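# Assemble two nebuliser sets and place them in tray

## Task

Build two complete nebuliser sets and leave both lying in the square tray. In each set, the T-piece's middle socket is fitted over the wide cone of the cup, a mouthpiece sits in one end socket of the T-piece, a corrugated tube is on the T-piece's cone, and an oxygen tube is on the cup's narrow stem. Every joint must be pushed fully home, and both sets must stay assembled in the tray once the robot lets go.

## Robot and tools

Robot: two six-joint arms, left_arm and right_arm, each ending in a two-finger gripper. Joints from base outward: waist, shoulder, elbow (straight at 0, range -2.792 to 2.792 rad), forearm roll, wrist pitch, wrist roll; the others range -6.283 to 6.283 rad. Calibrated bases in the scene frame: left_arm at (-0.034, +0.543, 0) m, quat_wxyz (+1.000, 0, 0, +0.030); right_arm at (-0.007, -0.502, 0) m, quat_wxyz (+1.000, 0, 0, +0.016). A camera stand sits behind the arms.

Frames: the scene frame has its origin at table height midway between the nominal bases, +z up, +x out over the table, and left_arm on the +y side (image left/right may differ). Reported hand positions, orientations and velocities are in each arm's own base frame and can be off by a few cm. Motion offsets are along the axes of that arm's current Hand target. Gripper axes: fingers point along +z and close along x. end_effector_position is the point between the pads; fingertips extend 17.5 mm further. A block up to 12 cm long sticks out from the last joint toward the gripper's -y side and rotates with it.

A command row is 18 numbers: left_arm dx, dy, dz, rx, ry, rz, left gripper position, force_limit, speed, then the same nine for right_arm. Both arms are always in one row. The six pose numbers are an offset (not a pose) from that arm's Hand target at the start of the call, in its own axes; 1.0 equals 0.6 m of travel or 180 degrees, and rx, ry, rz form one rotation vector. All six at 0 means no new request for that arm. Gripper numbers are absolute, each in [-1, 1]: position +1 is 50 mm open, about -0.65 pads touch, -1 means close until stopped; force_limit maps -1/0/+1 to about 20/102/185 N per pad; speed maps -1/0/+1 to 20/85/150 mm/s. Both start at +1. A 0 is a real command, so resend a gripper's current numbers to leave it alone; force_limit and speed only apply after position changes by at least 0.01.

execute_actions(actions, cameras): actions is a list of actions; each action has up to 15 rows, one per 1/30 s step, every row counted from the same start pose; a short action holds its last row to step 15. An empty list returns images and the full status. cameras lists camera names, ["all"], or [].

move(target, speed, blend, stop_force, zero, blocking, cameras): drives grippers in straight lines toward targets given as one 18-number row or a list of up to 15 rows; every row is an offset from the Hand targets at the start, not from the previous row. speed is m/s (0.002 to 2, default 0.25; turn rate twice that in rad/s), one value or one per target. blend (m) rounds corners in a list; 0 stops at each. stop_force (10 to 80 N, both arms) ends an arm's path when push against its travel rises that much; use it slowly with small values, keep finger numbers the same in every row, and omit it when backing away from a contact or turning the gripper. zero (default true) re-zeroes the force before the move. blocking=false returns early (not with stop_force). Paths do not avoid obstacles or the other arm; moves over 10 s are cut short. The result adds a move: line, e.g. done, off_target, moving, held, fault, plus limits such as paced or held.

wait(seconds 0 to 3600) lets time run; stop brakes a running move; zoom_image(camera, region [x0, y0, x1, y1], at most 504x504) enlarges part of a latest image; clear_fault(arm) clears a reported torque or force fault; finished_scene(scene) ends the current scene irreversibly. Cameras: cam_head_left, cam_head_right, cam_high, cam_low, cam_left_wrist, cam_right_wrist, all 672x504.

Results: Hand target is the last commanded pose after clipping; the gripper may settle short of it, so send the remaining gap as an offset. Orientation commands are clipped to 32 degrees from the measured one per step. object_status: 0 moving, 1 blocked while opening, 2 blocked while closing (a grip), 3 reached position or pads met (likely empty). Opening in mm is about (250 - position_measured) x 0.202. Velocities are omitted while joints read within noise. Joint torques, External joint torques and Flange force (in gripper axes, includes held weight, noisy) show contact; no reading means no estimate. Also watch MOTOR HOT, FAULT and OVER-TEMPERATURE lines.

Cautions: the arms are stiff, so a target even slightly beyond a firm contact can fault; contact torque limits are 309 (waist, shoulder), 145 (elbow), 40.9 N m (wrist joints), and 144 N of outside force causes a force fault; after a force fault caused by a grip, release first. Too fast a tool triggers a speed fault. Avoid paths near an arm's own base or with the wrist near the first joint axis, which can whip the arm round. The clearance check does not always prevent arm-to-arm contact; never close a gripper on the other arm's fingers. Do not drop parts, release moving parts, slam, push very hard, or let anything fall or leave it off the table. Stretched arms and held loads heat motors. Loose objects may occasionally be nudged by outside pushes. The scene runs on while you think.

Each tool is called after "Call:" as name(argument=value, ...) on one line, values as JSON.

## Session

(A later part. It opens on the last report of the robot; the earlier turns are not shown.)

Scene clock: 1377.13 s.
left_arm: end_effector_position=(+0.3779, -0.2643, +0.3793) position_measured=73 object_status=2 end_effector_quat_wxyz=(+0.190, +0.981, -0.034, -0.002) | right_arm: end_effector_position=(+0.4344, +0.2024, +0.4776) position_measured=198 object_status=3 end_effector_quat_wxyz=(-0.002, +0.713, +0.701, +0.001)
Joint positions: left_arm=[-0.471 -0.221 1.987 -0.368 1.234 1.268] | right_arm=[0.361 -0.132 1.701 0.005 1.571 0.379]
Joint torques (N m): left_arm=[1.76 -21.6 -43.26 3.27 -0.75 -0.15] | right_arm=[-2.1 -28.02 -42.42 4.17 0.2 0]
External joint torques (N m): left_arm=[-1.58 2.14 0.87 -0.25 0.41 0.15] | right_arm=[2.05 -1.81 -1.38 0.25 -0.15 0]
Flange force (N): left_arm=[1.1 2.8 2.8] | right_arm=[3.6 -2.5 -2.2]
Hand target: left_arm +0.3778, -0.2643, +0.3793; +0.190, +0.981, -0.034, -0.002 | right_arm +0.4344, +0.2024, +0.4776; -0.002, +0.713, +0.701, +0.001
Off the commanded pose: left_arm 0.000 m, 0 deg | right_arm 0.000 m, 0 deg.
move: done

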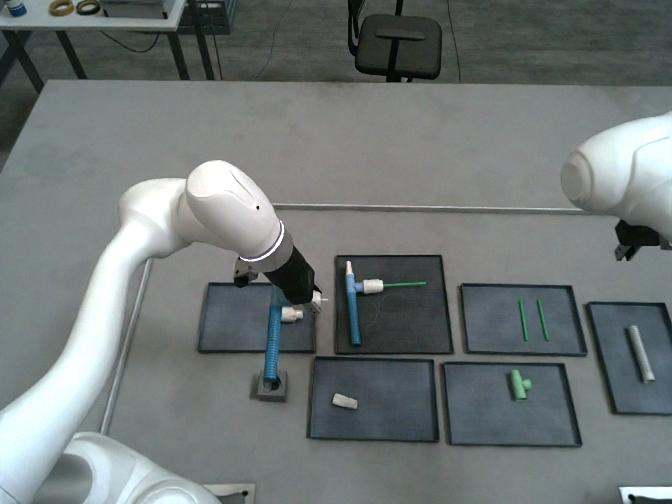

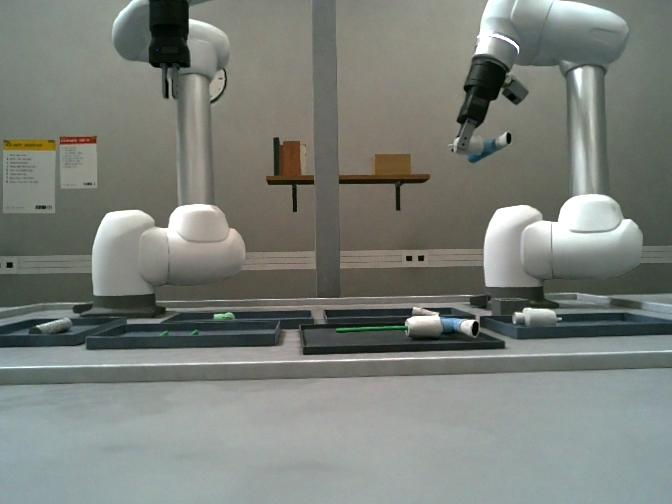

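Call:
move(target=[0.0057,0.2155,0.195,-0.0117,0,0,-1,0.8,-0.6,0.048,0.134,0.38,0,0,0,-0.3,0,-0.8], speed=0.25, cameras=["cam_right_wrist","cam_low"])

Call:
zoom_image(camera="cam_low", region=[330, 140, 450, 220])

Scene clock: 1387.03 s.
left_arm: end_effector_position=(+0.3706, -0.4277, +0.3189) position_measured=73 object_status=2 end_effector_quat_wxyz=(+0.208, +0.978, -0.034, -0.003) | right_arm: end_effector_position=(+0.5151, +0.2309, +0.2497) position_measured=198 object_status=3 end_effector_quat_wxyz=(-0.002, +0.713, +0.701, +0.001)
Joint positions: left_arm=[-0.76 -0.065 1.977 -0.379 0.983 1.054] | right_arm=[0.358 0.087 1.908 0.005 1.146 0.373]
Joint torques (N m): left_arm=[1.44 -35.74 -41.63 3.22 -1.04 -0.12] | right_arm=[-1.94 -46.88 -38.69 3.76 0.2 0.03]
External joint torques (N m): left_arm=[-1.61 2.15 0.62 -0.26 0.44 0.12] | right_arm=[1.53 -1.69 -1.1 0.24 -0.16 -0.03]
Flange force (N): left_arm=[0.4 2.6 2.8] | right_arm=[2.2 -1.7 -2.2]
Hand target: left_arm +0.3706, -0.4277, +0.3188; +0.208, +0.978, -0.034, -0.003 | right_arm +0.5152, +0.2310, +0.2497; -0.002, +0.713, +0.701, +0.001
Off the commanded pose: left_arm 0.000 m, 0 deg | right_arm 0.000 m, 0 deg.
move: done
Images, in order (width x height): cam_low 672x504, cam_right_wrist 672x504.

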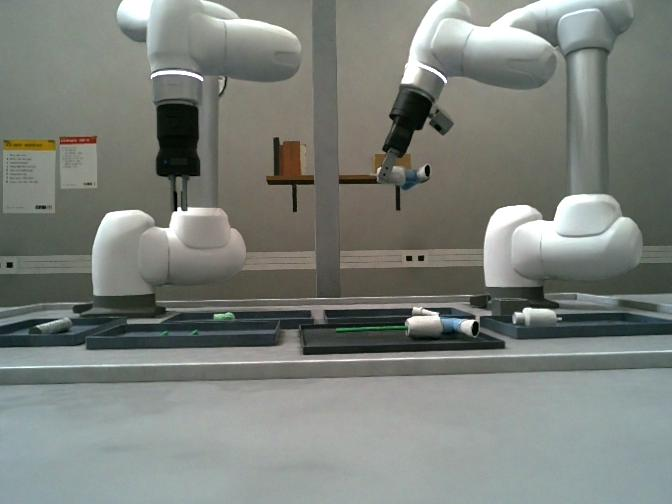

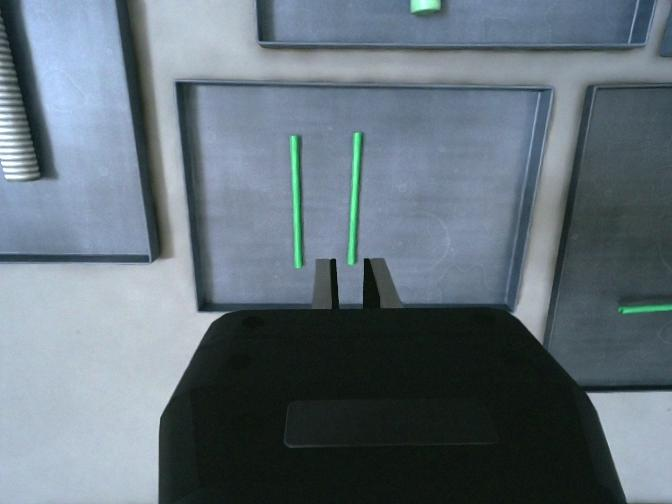

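Scaled by 4.200 from the camera's image (finer frame: 960x720).

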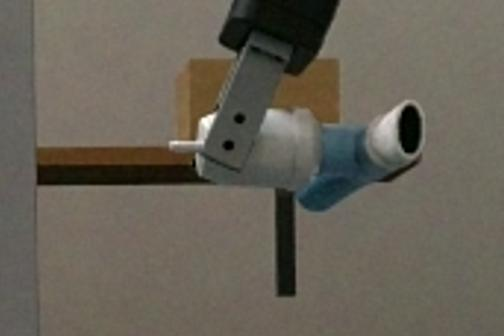

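Call:
move(target=[0,0,0,0,0,0,-1,0.8,-0.6,0.0185,0.015,0.27,0.1,0,0.0096,-0.2,0,-0.8], speed=0.25, cameras=["cam_right_wrist"])

Call:
zoom_image(camera="cam_right_wrist", region=[250, 100, 450, 310])

Scene clock: 1392.33 s.
left_arm: end_effector_position=(+0.3706, -0.4277, +0.3188) position_measured=73 object_status=2 end_effector_quat_wxyz=(+0.208, +0.978, -0.034, -0.003) | right_arm: end_effector_position=(+0.5243, +0.2427, +0.0878) position_measured=182 object_status=3 end_effector_quat_wxyz=(-0.114, +0.715, +0.682, -0.108)
Joint positions: left_arm=[-0.76 -0.065 1.977 -0.379 0.982 1.054] | right_arm=[0.318 0.385 1.893 0.121 1.162 0.3]
Joint torques (N m): left_arm=[1.63 -36.21 -41.59 3.22 -1.02 -0.16] | right_arm=[-2.11 -70.9 -31.73 3.34 1.1 0.01]
External joint torques (N m): left_arm=[-1.88 2.28 0.66 -0.28 0.43 0.16] | right_arm=[1.88 -1.52 -0.98 0.23 -0.17 -0.01]
Flange force (N): left_arm=[0.3 2.9 3.2] | right_arm=[2.7 -1.7 -1.5]
Hand target: left_arm +0.3706, -0.4277, +0.3188; +0.208, +0.978, -0.034, -0.003 | right_arm +0.5243, +0.2427, +0.0877; -0.114, +0.715, +0.682, -0.108
Off the commanded pose: left_arm 0.000 m, 0 deg | right_arm 0.000 m, 0 deg.
move: done

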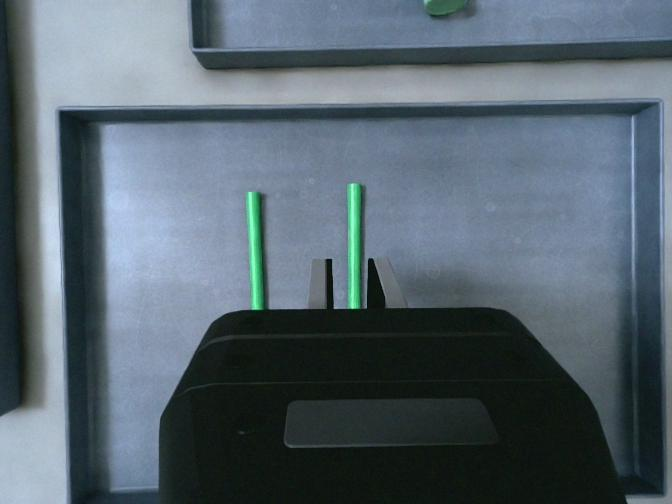

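Scaled by 2.400 from the camera's image (finer frame: 960x720).

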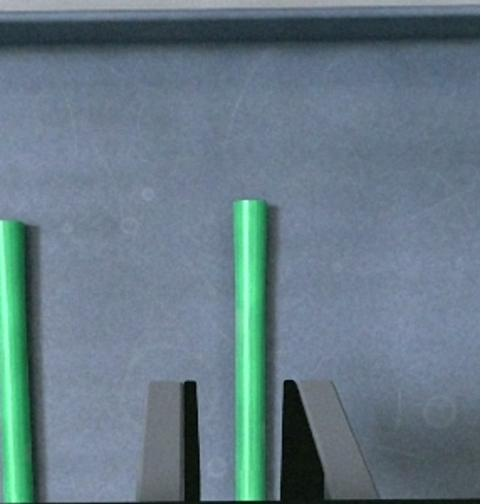

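Call:
move(target=[0,0,0,0,0,0,-1,0.8,-0.6,0.005,0.0207,0.069,0,0,0,-0.2,0,-0.8], speed=0.15, cameras=["cam_right_wrist"])

Call:
zoom_image(camera="cam_right_wrist", region=[250, 100, 450, 310])

Scene clock: 1398.50 s.
left_arm: end_effector_position=(+0.3706, -0.4277, +0.3188) position_measured=73 object_status=2 end_effector_quat_wxyz=(+0.208, +0.978, -0.034, -0.003) | right_arm: end_effector_position=(+0.5234, +0.2458, +0.0445) position_measured=182 object_status=3 end_effector_quat_wxyz=(-0.114, +0.715, +0.682, -0.108)
Joint positions: left_arm=[-0.76 -0.065 1.977 -0.379 0.982 1.054] | right_arm=[0.323 0.435 1.917 0.127 1.087 0.294]
Joint torques (N m): left_arm=[1.69 -35.99 -41.57 3.26 -1.03 -0.13] | right_arm=[-2.06 -74.2 -29.68 3.14 1.14 0.05]
External joint torques (N m): left_arm=[-1.62 1.9 0.66 -0.29 0.43 0.13] | right_arm=[1.62 -0.88 -0.85 0.18 -0.21 -0.05]
Flange force (N): left_arm=[0.1 2.3 2.7] | right_arm=[2.5 -0.8 -0.9]
Hand target: left_arm +0.3706, -0.4277, +0.3188; +0.208, +0.978, -0.034, -0.003 | right_arm +0.5234, +0.2458, +0.0445; -0.114, +0.715, +0.682, -0.108
Off the commanded pose: left_arm 0.000 m, 0 deg | right_arm 0.000 m, 0 deg.
move: done

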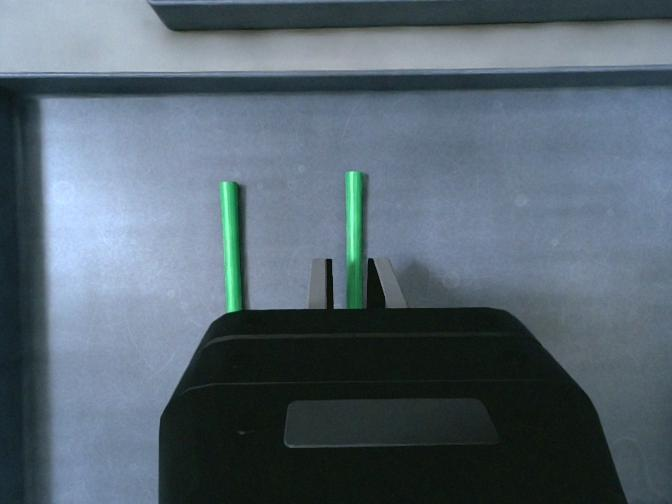

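Scaled by 2.400 from the camera's image (finer frame: 960x720).

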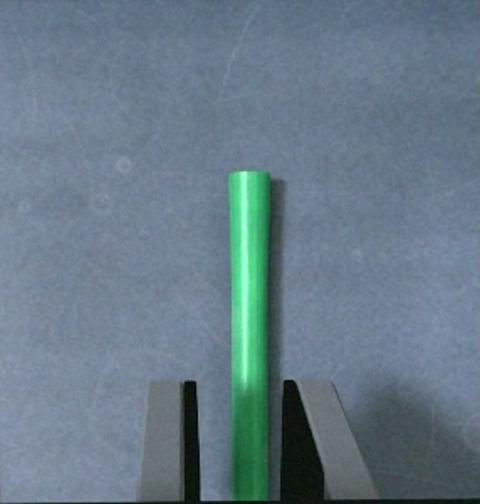

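Call:
move(target=[[0,0,0,0,0,0,-1,0.8,-0.6,0.0047,0.0084,0.031,0,0,0,-0.2,0,-0.8],[0,0,0,0,0,0,-1,0.8,-0.6,0.0047,0.0084,0.031,0,0,0,-1,0,-0.8]], speed=0.05, cameras=["cam_right_wrist"])

Scene clock: 1404.53 s.
left_arm: end_effector_position=(+0.3706, -0.4277, +0.3188) position_measured=73 object_status=2 end_effector_quat_wxyz=(+0.208, +0.978, -0.034, -0.003) | right_arm: end_effector_position=(+0.5225, +0.2486, +0.0253) position_measured=237 object_status=2 end_effector_quat_wxyz=(-0.114, +0.715, +0.682, -0.108)
Joint positions: left_arm=[-0.76 -0.065 1.977 -0.379 0.982 1.054] | right_arm=[0.327 0.46 1.926 0.131 1.054 0.293]
Joint torques (N m): left_arm=[1.45 -35.89 -41.68 3.25 -1.03 -0.17] | right_arm=[-1.5 -63.61 -22.2 2.94 -0.46 0.05]
External joint torques (N m): left_arm=[-1.52 1.87 0.68 -0.29 0.43 0.16] | right_arm=[1.59 -13.36 -7.5 0.31 1.39 -0.05]
Flange force (N): left_arm=[0.2 2.1 2.6] | right_arm=[2.4 -7.3 -21.3]
Hand target: left_arm +0.3706, -0.4277, +0.3188; +0.208, +0.978, -0.034, -0.003 | right_arm +0.5225, +0.2486, +0.0253; -0.114, +0.715, +0.682, -0.108
Off the commanded pose: left_arm 0.000 m, 0 deg | right_arm 0.000 m, 0 deg.
move: done

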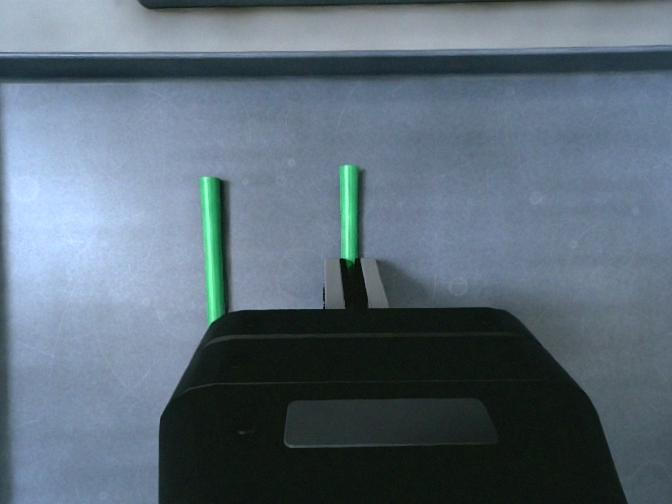

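Call:
move(target=[[0,0,0,0,0,0,-1,0.8,-0.6,0,-0.103,-0.317,0,0,0,-1,0,-0.8],[0,0,0,0,0,0,-1,0.8,-0.6,0.392,-0.395,-0.4235,0,0.1556,0.479,-1,0,-0.8]], speed=[0.15,0.3], blend=[0.04,0], cameras=["cam_low","cam_right_wrist"])

Call:
zoom_image(camera="cam_low", region=[310, 140, 430, 220])

Call:
zoom_image(camera="cam_right_wrist", region=[250, 0, 490, 290])

Scene clock: 1421.40 s.
left_arm: end_effector_position=(+0.3706, -0.4277, +0.3188) position_measured=73 object_status=2 end_effector_quat_wxyz=(+0.208, +0.978, -0.034, -0.003) | right_arm: end_effector_position=(+0.3872, +0.4904, +0.3405) position_measured=237 object_status=2 end_effector_quat_wxyz=(-0.157, +0.987, -0.029, +0.004)
Joint positions: left_arm=[-0.76 -0.065 1.977 -0.379 0.982 1.054] | right_arm=[0.747 0.025 1.828 0.247 1.072 2.281]
Joint torques (N m): left_arm=[1.87 -36.23 -41.63 3.24 -0.98 -0.15] | right_arm=[-2.1 -44.36 -41.74 4.51 -0.49 0.03]
External joint torques (N m): left_arm=[-1.87 2.31 0.62 -0.27 0.38 0.14] | right_arm=[2.1 -1.48 -1.3 0.23 -0.15 -0.03]
Flange force (N): left_arm=[0.3 3.0 3.3] | right_arm=[-2.8 -2.9 -1.3]
Hand target: left_arm +0.3706, -0.4277, +0.3188; +0.208, +0.978, -0.034, -0.003 | right_arm +0.3872, +0.4904, +0.3403; -0.156, +0.987, -0.029, +0.004
Off the commanded pose: left_arm 0.000 m, 0 deg | right_arm 0.000 m, 0 deg.
move: done

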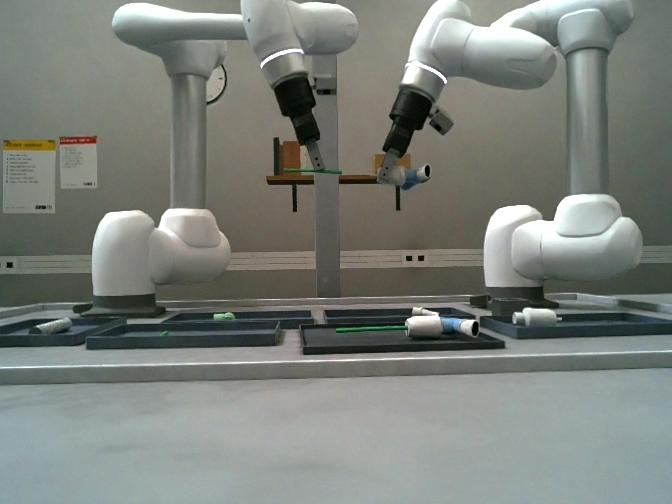

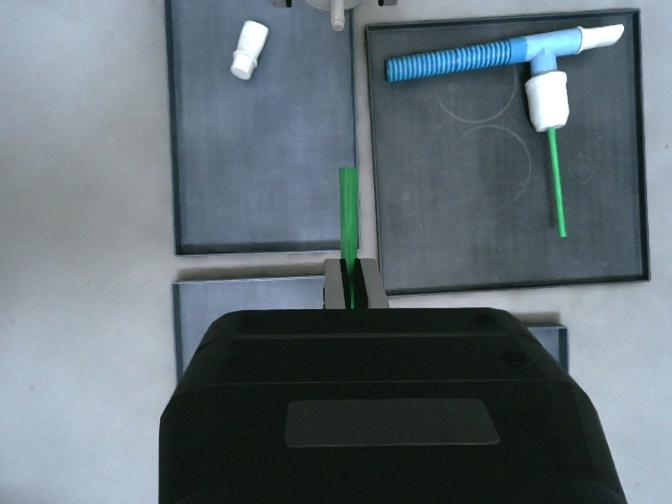

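Scaled by 4.200 from the camera's image (finer frame: 960x720).

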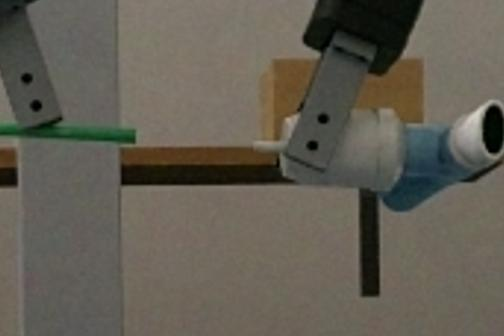

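Scaled by 1.738 from the camera's image (finer frame: 960x720).

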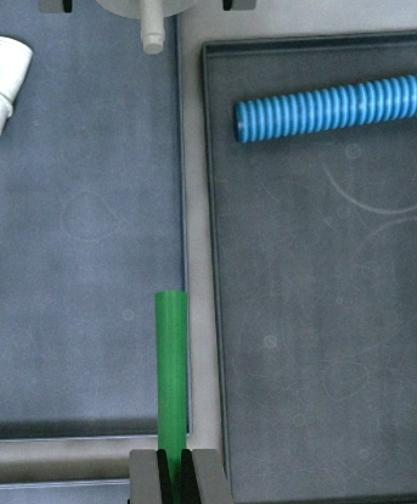

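Call:
move(target=[0,0,0,0,0,0,-1,0.8,-0.6,-0.0062,-0.0532,0.0301,0.0167,0,0,-1,0,-0.8], speed=0.1, cameras=["cam_low","cam_right_wrist"])

Call:
zoom_image(camera="cam_low", region=[310, 150, 410, 200])

Call:
zoom_image(camera="cam_right_wrist", region=[280, 60, 420, 290])

Scene clock: 1438.07 s.
left_arm: end_effector_position=(+0.3706, -0.4277, +0.3188) position_measured=73 object_status=2 end_effector_quat_wxyz=(+0.208, +0.978, -0.034, -0.003) | right_arm: end_effector_position=(+0.3856, +0.5265, +0.3330) position_measured=237 object_status=2 end_effector_quat_wxyz=(-0.182, +0.983, -0.029, +0.005)
Joint positions: left_arm=[-0.76 -0.065 1.977 -0.379 0.982 1.054] | right_arm=[0.778 0.054 1.821 0.289 1.009 2.285]
Joint torques (N m): left_arm=[1.56 -36.4 -41.71 3.17 -1.06 -0.12] | right_arm=[-2.07 -47.45 -41.71 4.45 -0.58 -0.01]
External joint torques (N m): left_arm=[-1.55 2.57 0.82 -0.21 0.46 0.12] | right_arm=[2.09 -1.41 -1.3 0.28 -0.16 0.01]
Flange force (N): left_arm=[0.8 2.5 3.3] | right_arm=[-2.7 -3.0 -1.1]
Hand target: left_arm +0.3706, -0.4277, +0.3188; +0.208, +0.978, -0.034, -0.003 | right_arm +0.3856, +0.5265, +0.3330; -0.182, +0.983, -0.029, +0.005
Off the commanded pose: left_arm 0.000 m, 0 deg | right_arm 0.000 m, 0 deg.
move: done

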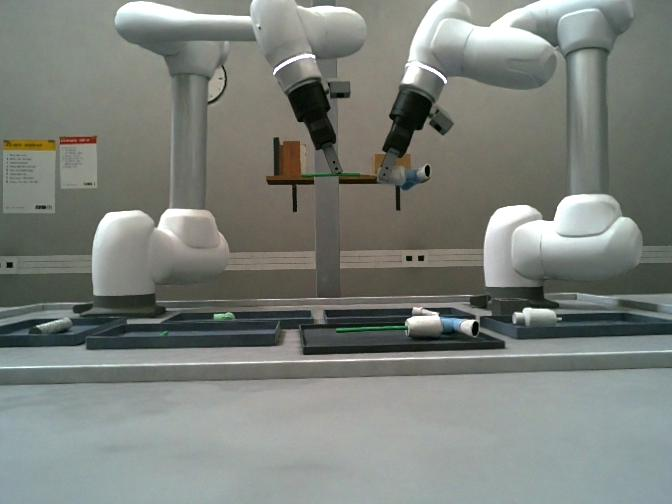

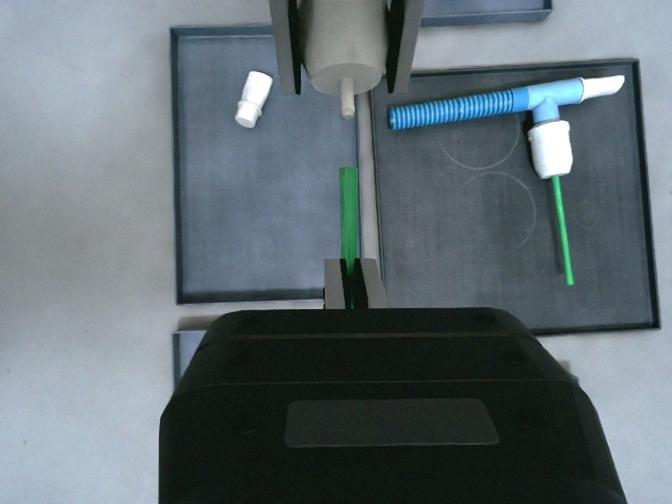

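Scaled by 5.040 from the camera's image (finer frame: 960x720).

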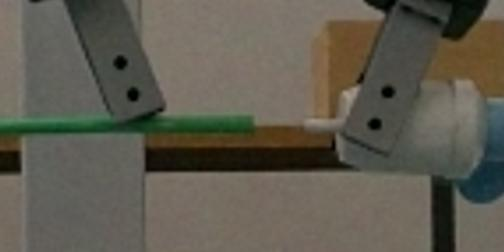

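Scaled by 2.191 from the camera's image (finer frame: 960x720).

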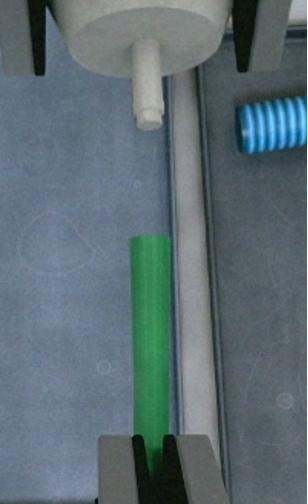

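Call:
move(target=[[0,0,0,0,0,0,-1,0.8,-0.6,0.0017,-0.0109,0.0042,0,0,-0.006,-1,0,-0.8],[0,0,0,0,0,0,-1,0.8,-0.6,0.0017,-0.05,0.0192,0,0,-0.006,-1,0,-0.8]], speed=[0.03,0.015], stop_force=22, cameras=["cam_low","cam_right_wrist"])

Call:
zoom_image(camera="cam_low", region=[310, 150, 410, 200])

Call:
zoom_image(camera="cam_right_wrist", region=[280, 60, 420, 290])

Scene clock: 1448.47 s.
left_arm: end_effector_position=(+0.3706, -0.4277, +0.3188) position_measured=73 object_status=2 end_effector_quat_wxyz=(+0.208, +0.978, -0.034, -0.003) | right_arm: end_effector_position=(+0.3885, +0.5585, +0.3330) position_measured=237 object_status=2 end_effector_quat_wxyz=(-0.182, +0.983, -0.020, +0.007)
Joint positions: left_arm=[-0.76 -0.065 1.977 -0.379 0.982 1.054] | right_arm=[0.813 0.096 1.776 0.278 1.003 2.305]
Joint torques (N m): left_arm=[-1.81 -35.51 -43.24 1.71 -1.72 -0.1] | right_arm=[0.06 -51.05 -44.68 5.61 -2.41 0.07]
External joint torques (N m): left_arm=[1.84 1.46 2 1.28 1.11 0.1] | right_arm=[-0.28 -1.97 1.7 -0.89 1.64 -0.07]
Flange force (N): left_arm=[2.0 -3.8 -0.5] | right_arm=[-2.9 4.2 -3.6]
Hand target: left_arm +0.3706, -0.4277, +0.3188; +0.208, +0.978, -0.034, -0.003 | right_arm +0.3885, +0.5585, +0.3330; -0.182, +0.983, -0.020, +0.007
Off the commanded pose: left_arm 0.000 m, 0 deg | right_arm 0.000 m, 0 deg.
move: done

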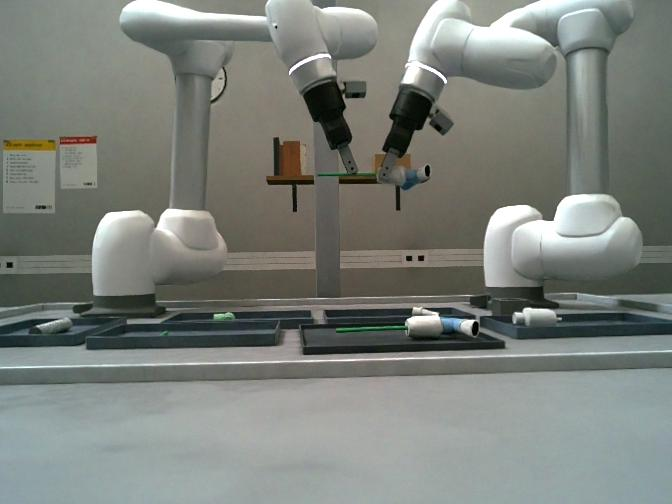

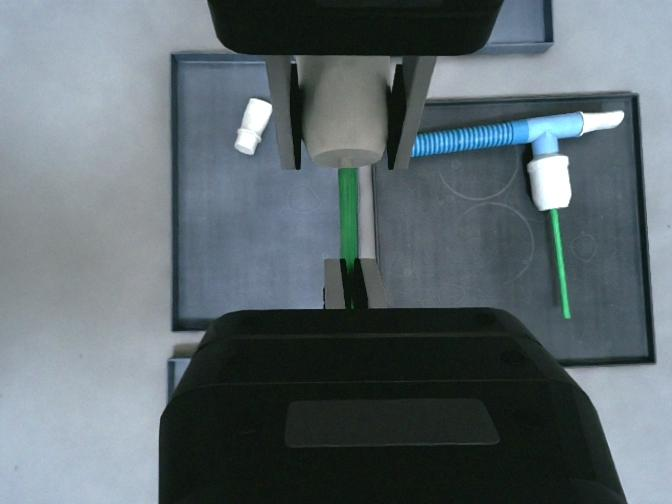

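Scaled by 5.040 from the camera's image (finer frame: 960x720).

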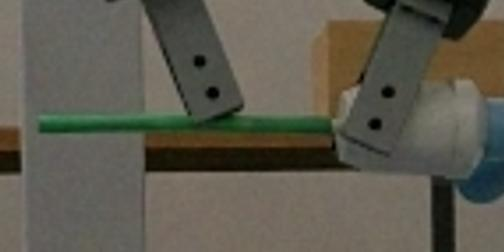

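Scaled by 2.191 from the camera's image (finer frame: 960x720).

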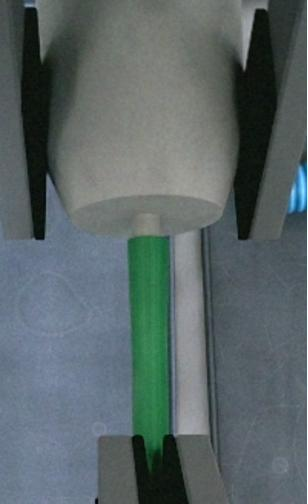

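Call:
move(target=[0,0,0,0,0,0,-1,0.8,-0.6,0,-0.0172,0.0066,0,0,0,-1,0,-0.8], speed=0.01, stop_force=28, cameras=["cam_right_wrist"])

Call:
zoom_image(camera="cam_right_wrist", region=[280, 60, 420, 290])

Scene clock: 1451.97 s.
left_arm: end_effector_position=(+0.3706, -0.4277, +0.3188) position_measured=73 object_status=2 end_effector_quat_wxyz=(+0.208, +0.978, -0.034, -0.003) | right_arm: end_effector_position=(+0.3887, +0.5644, +0.3329) position_measured=237 object_status=2 end_effector_quat_wxyz=(-0.182, +0.983, -0.020, +0.007)
Joint positions: left_arm=[-0.76 -0.065 1.977 -0.379 0.982 1.054] | right_arm=[0.82 0.103 1.767 0.275 1.002 2.313]
Joint torques (N m): left_arm=[-14.49 -33.02 -54.77 -4.47 -6.81 -0.19] | right_arm=[13.34 -46.72 -54.27 11.7 -8.55 0.11]
External joint torques (N m): left_arm=[14.38 -0.63 13.88 7.43 6.22 0.18] | right_arm=[-13.58 -6.9 11.26 -6.99 7.76 -0.11]
Flange force (N): left_arm=[0.5 -35.5 -11.6] | right_arm=[-0.3 34.0 -17.4]
Hand target: left_arm +0.3706, -0.4277, +0.3188; +0.208, +0.978, -0.034, -0.003 | right_arm +0.3887, +0.5645, +0.3329; -0.182, +0.983, -0.020, +0.007 (not the last commanded pose)
Off the commanded pose: left_arm 0.000 m, 0 deg | right_arm 0.005 m, 0 deg.
move: contact (right_arm)

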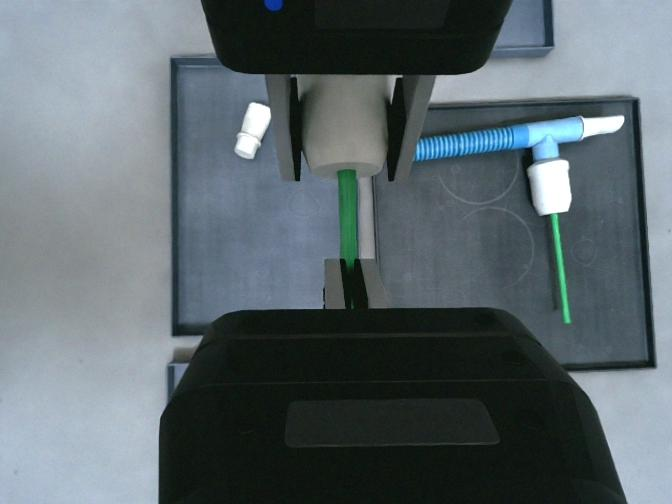

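Scaled by 2.191 from the camera's image (finer frame: 960x720).

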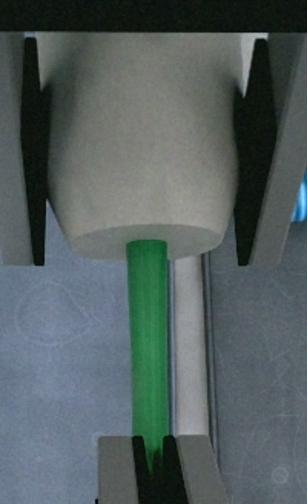

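Call:
zoom_image(camera="cam_right_wrist", region=[480, 80, 660, 340])

Call:
move(target=[[0,0,0,0,0,0,-1,0.8,-0.6,0,0.0024,-0.0008,0,0,0,-1,0,-0.8],[0,0,0,0,0,0,-1,0.8,-0.6,0,0.0024,-0.0008,0,0,0,-0.2,0,-0.8],[0,0,0,0,0,0,-1,0.8,-0.6,0,0,-0.17,0,0,0,-0.2,0,-0.8],[0,0,0,0,0,0,-1,0.8,-0.6,0,0.45,-0.37,0,0,0,-0.2,0,-0.8]], speed=[0.01,0.02,0.15,0.3], blend=[0,0,0.02,0], cameras=["cam_low","cam_head_left","cam_left_wrist"])

Scaled by 1.938 from the camera's image (finer frame: 960x720).

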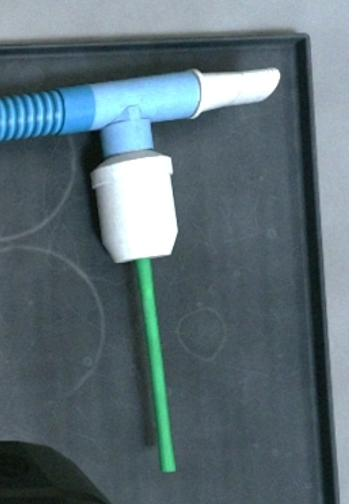

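Scene clock: 1460.20 s.
left_arm: end_effector_position=(+0.3706, -0.4277, +0.3188) position_measured=73 object_status=2 end_effector_quat_wxyz=(+0.208, +0.978, -0.034, -0.003) | right_arm: end_effector_position=(+0.3745, +0.2332, +0.4435) position_measured=182 object_status=3 end_effector_quat_wxyz=(-0.182, +0.983, -0.020, +0.007)
Joint positions: left_arm=[-0.76 -0.065 1.977 -0.379 0.982 1.054] | right_arm=[0.249 -0.276 1.908 0.354 1.405 1.819]
Joint torques (N m): left_arm=[1.74 -36.23 -41.65 3.24 -1.04 -0.17] | right_arm=[-2.57 -13.54 -42.79 4.97 -0.13 0.03]
External joint torques (N m): left_arm=[-1.79 2.59 0.87 -0.29 0.45 0.17] | right_arm=[2.52 -1.75 -1.39 0.21 -0.17 -0.03]
Flange force (N): left_arm=[0.5 2.7 3.6] | right_arm=[-3.0 -6.2 -0.1]
Hand target: left_arm +0.3706, -0.4277, +0.3188; +0.208, +0.978, -0.034, -0.003 | right_arm +0.3745, +0.2332, +0.4435; -0.182, +0.983, -0.020, +0.007
Off the commanded pose: left_arm 0.000 m, 0 deg | right_arm 0.000 m, 0 deg.
move: done
Images, in order (width x height): cam_head_left 672x504, cam_low 672x504, cam_left_wrist 672x504.

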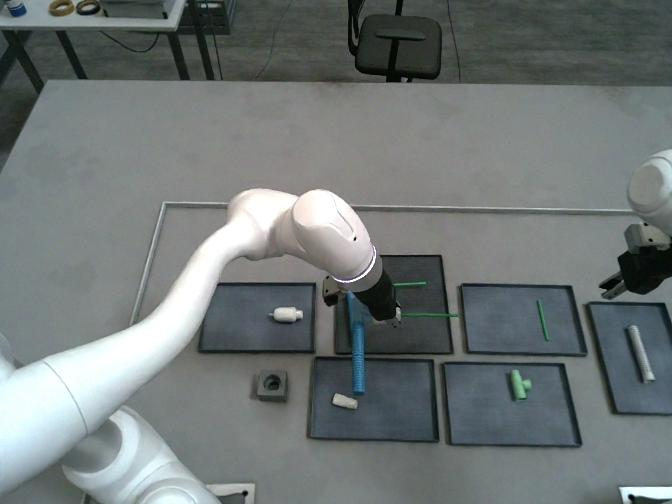

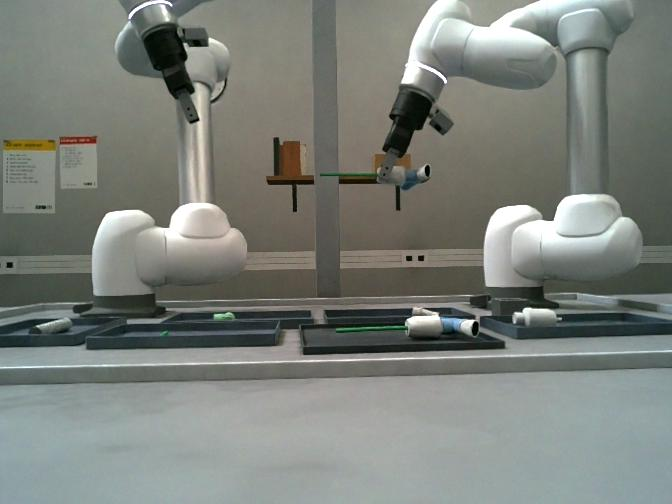

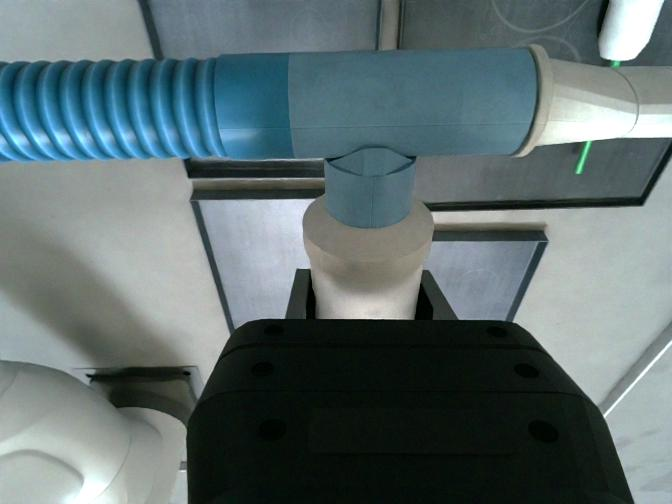

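Call:
move(target=[[0,0.0407,-0.0914,0,0,0,-1,0.8,-0.6,-0.2,0.3,-0.1,0,0,0,-0.2,0,-0.8],[0,0.0407,-0.0914,0,-0.1986,0.4458,-1,0.8,-0.6,-0.2,0.3,-0.1,0,0,0,-0.2,0,-0.8],[0,0.0407,-0.0914,0,-0.3972,0.8916,-1,0.8,-0.6,-0.2,0.3,-0.1,0,0,0,-0.2,0,-0.8]], speed=[0.3,0.4,0.4], blend=[0.03,0.1,0], cameras=["cam_head_left","cam_low","cam_left_wrist"])

Scene clock: 1477.60 s.
left_arm: end_effector_position=(+0.3701, -0.4277, +0.3788) position_measured=73 object_status=2 end_effector_quat_wxyz=(+0.003, -0.004, +0.978, +0.208) | right_arm: end_effector_position=(+0.2469, +0.0487, +0.4344) position_measured=182 object_status=3 end_effector_quat_wxyz=(-0.182, +0.983, -0.020, +0.007)
Joint positions: left_arm=[-1.029 0.181 1.603 0.218 1.717 3.667] | right_arm=[-0.365 -0.531 2.069 0.352 1.711 1.276]
Joint torques (N m): left_arm=[1.76 -62.9 -42.07 4.97 0.57 -0.24] | right_arm=[-2.12 12.48 -41.93 4.91 0.49 0.03]
External joint torques (N m): left_arm=[-1.96 2.78 0.61 -0.25 0.4 0.24] | right_arm=[1.97 -1.72 -1.36 0.26 -0.19 -0.03]
Flange force (N): left_arm=[0.6 -4.3 -0.8] | right_arm=[0.8 -8.4 1.0]
Hand target: left_arm +0.3701, -0.4277, +0.3789; +0.003, -0.004, +0.978, +0.208 | right_arm +0.2469, +0.0487, +0.4344; -0.182, +0.983, -0.020, +0.007
Off the commanded pose: left_arm 0.000 m, 0 deg | right_arm 0.000 m, 0 deg.
move: done

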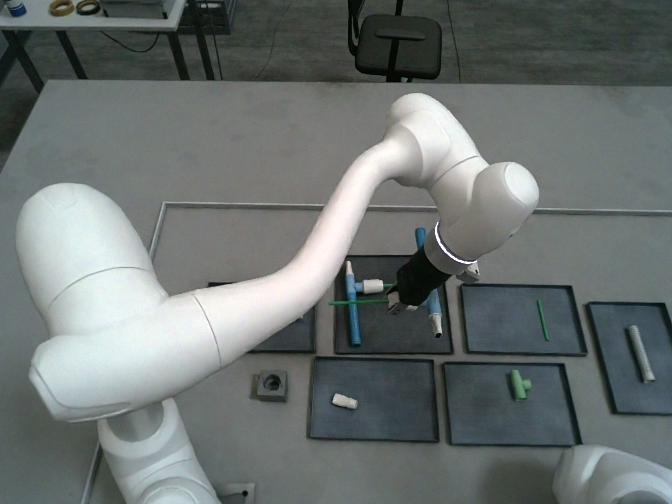

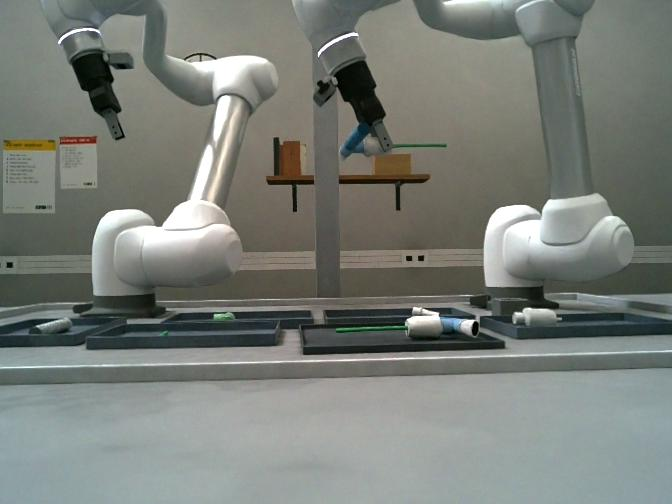

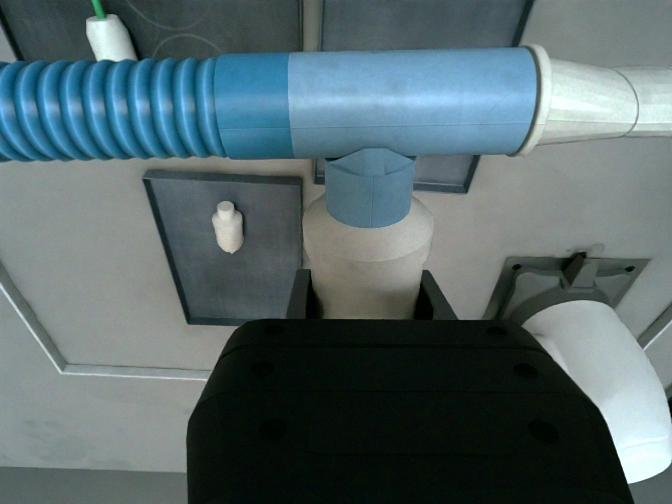

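Call:
move(target=[[-0.2353,-0.2223,0.0835,0,0,0,-1,0.8,-0.6,0,0,0,0,0,0,-0.2,0,-0.8],[-0.2353,-0.3233,0.31,0,0,0,-1,0.8,-0.6,0,0,0,0,0,0,-0.2,0,-0.8]], speed=[0.25,0.2], blend=[0.04,0], cameras=["cam_head_left","cam_head_right","cam_low","cam_left_wrist"])

Call:
zoom_image(camera="cam_low", region=[270, 240, 520, 360])

Call:
zoom_image(camera="cam_head_left", region=[320, 200, 500, 370])

Scene clock: 1485.63 s.
left_arm: end_effector_position=(+0.5141, -0.5282, +0.1313) position_measured=73 object_status=2 end_effector_quat_wxyz=(+0.003, -0.004, +0.978, +0.208) | right_arm: end_effector_position=(+0.2469, +0.0487, +0.4344) position_measured=182 object_status=3 end_effector_quat_wxyz=(-0.182, +0.983, -0.020, +0.007)
Joint positions: left_arm=[-0.942 0.577 1.51 0.25 1.404 3.676] | right_arm=[-0.365 -0.531 2.069 0.352 1.711 1.276]
Joint torques (N m): left_arm=[1.61 -97.26 -37.61 4.49 0.63 -0.16] | right_arm=[-2.11 12.55 -42.1 4.95 0.48 0.01]
External joint torques (N m): left_arm=[-1.98 2.96 0.35 -0.24 0.33 0.16] | right_arm=[2.18 -2.07 -1.27 0.24 -0.17 -0.01]
Flange force (N): left_arm=[-0.3 -4.8 0.1] | right_arm=[0.3 -9.3 1.5]
Hand target: left_arm +0.5140, -0.5282, +0.1312; +0.003, -0.004, +0.978, +0.208 | right_arm +0.2469, +0.0487, +0.4344; -0.182, +0.983, -0.020, +0.007
Off the commanded pose: left_arm 0.000 m, 0 deg | right_arm 0.000 m, 0 deg.
move: done

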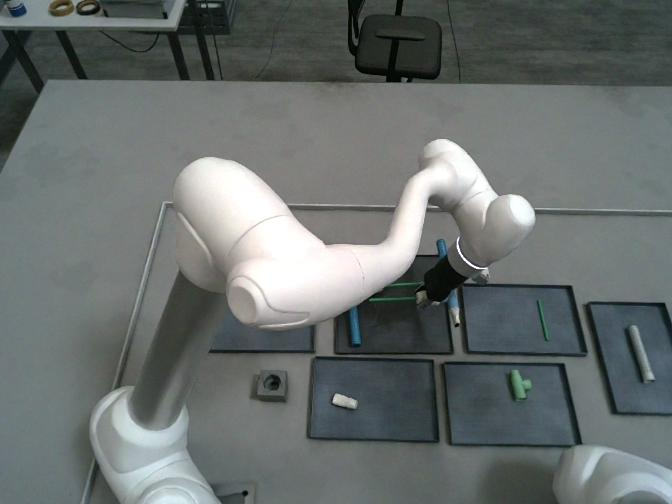

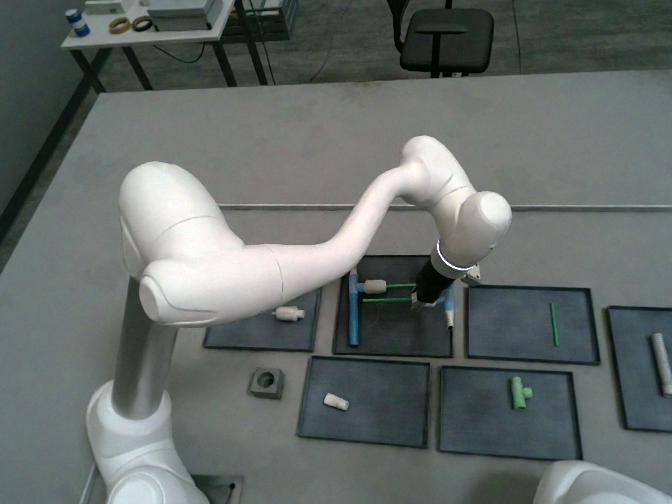

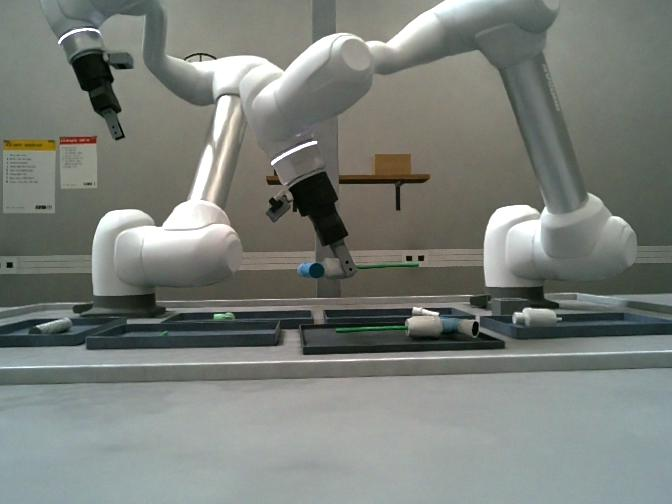

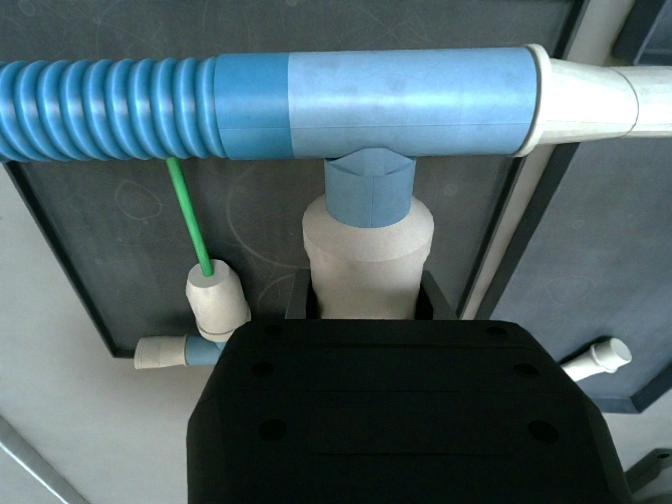

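Scaled by 2.016 from the camera's image (finer frame: 960x720).

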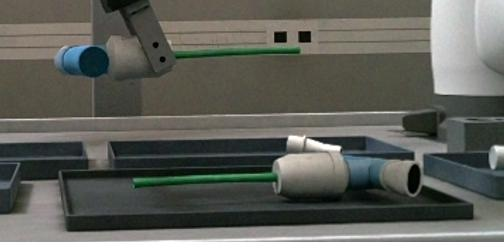

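Scaled by 2.800 from the camera's image (finer frame: 960x720).

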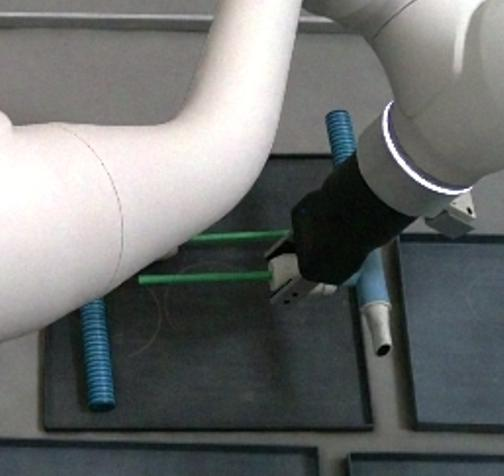

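Call:
move(target=[-0.02,-0.0577,0.1294,0,0,0,-1,0.8,-0.6,0,0,0,0,0,0,-0.2,0,-0.8], speed=0.1, cameras=["cam_head_left","cam_head_right","cam_low","cam_left_wrist"])

Call:
zoom_image(camera="cam_low", region=[270, 270, 520, 360])

Call:
zoom_image(camera="cam_head_right", region=[310, 240, 480, 370])

Scene clock: 1493.20 s.
left_arm: end_effector_position=(+0.5267, -0.5280, +0.0463) position_measured=73 object_status=2 end_effector_quat_wxyz=(+0.003, -0.004, +0.978, +0.208) | right_arm: end_effector_position=(+0.2469, +0.0487, +0.4344) position_measured=182 object_status=3 end_effector_quat_wxyz=(-0.182, +0.983, -0.020, +0.007)
Joint positions: left_arm=[-0.93 0.662 1.541 0.261 1.289 3.657] | right_arm=[-0.365 -0.531 2.069 0.352 1.711 1.276]
Joint torques (N m): left_arm=[1.73 -101.82 -35.2 4.21 0.61 -0.16] | right_arm=[-2.17 12.72 -42.04 4.96 0.51 0.03]
External joint torques (N m): left_arm=[-1.37 2.87 0.53 -0.26 0.37 0.16] | right_arm=[2.08 -2.26 -1.29 0.22 -0.21 -0.03]
Flange force (N): left_arm=[-0.5 -4.0 0.8] | right_arm=[-0.1 -8.9 1.4]
Hand target: left_arm +0.5267, -0.5281, +0.0463; +0.003, -0.004, +0.978, +0.208 | right_arm +0.2469, +0.0487, +0.4344; -0.182, +0.983, -0.020, +0.007
Off the commanded pose: left_arm 0.000 m, 0 deg | right_arm 0.000 m, 0 deg.
move: done

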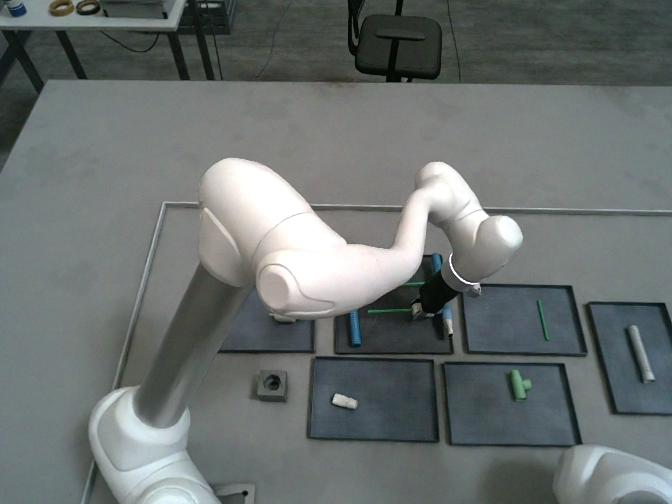

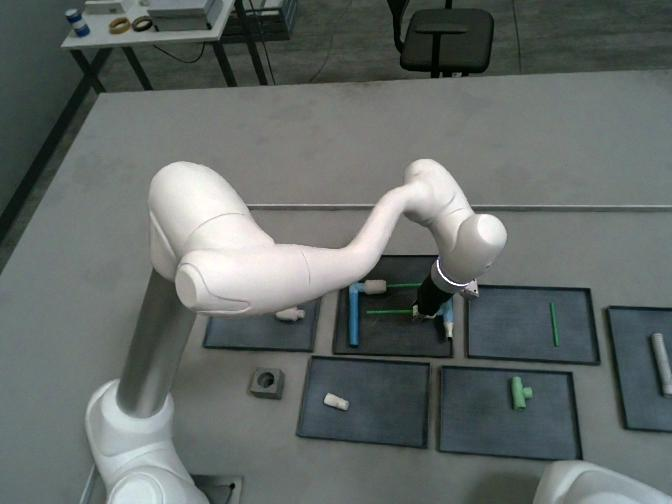

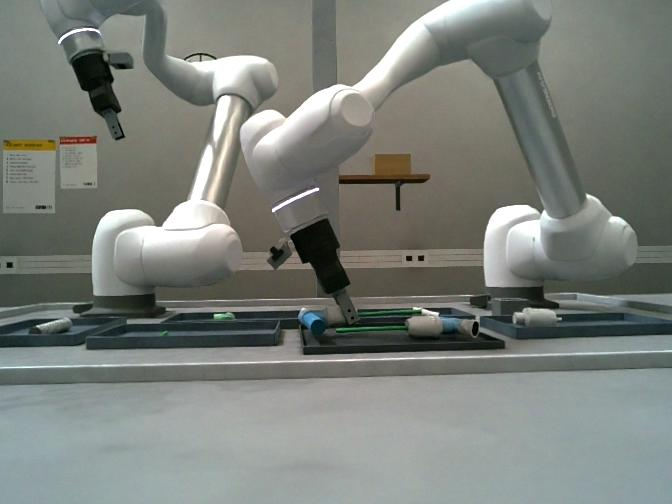

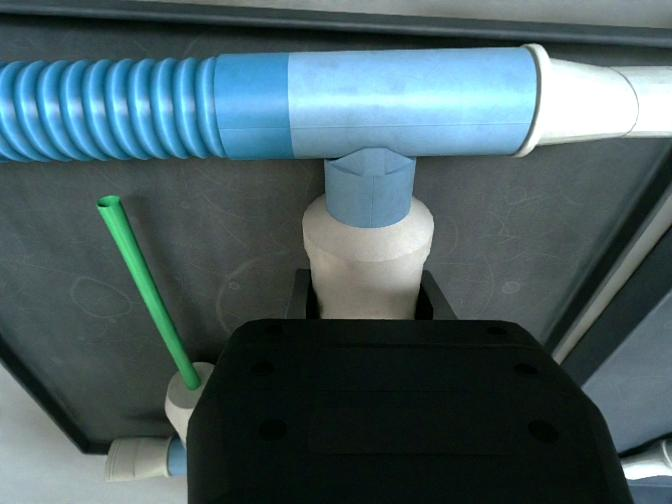

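Scaled by 2.016 from the camera's image (finer frame: 960x720).

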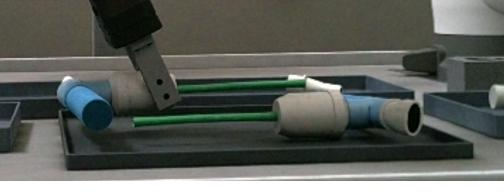

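Scaled by 2.965 from the camera's image (finer frame: 960x720).

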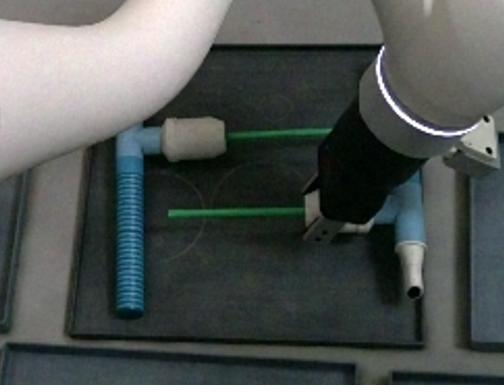

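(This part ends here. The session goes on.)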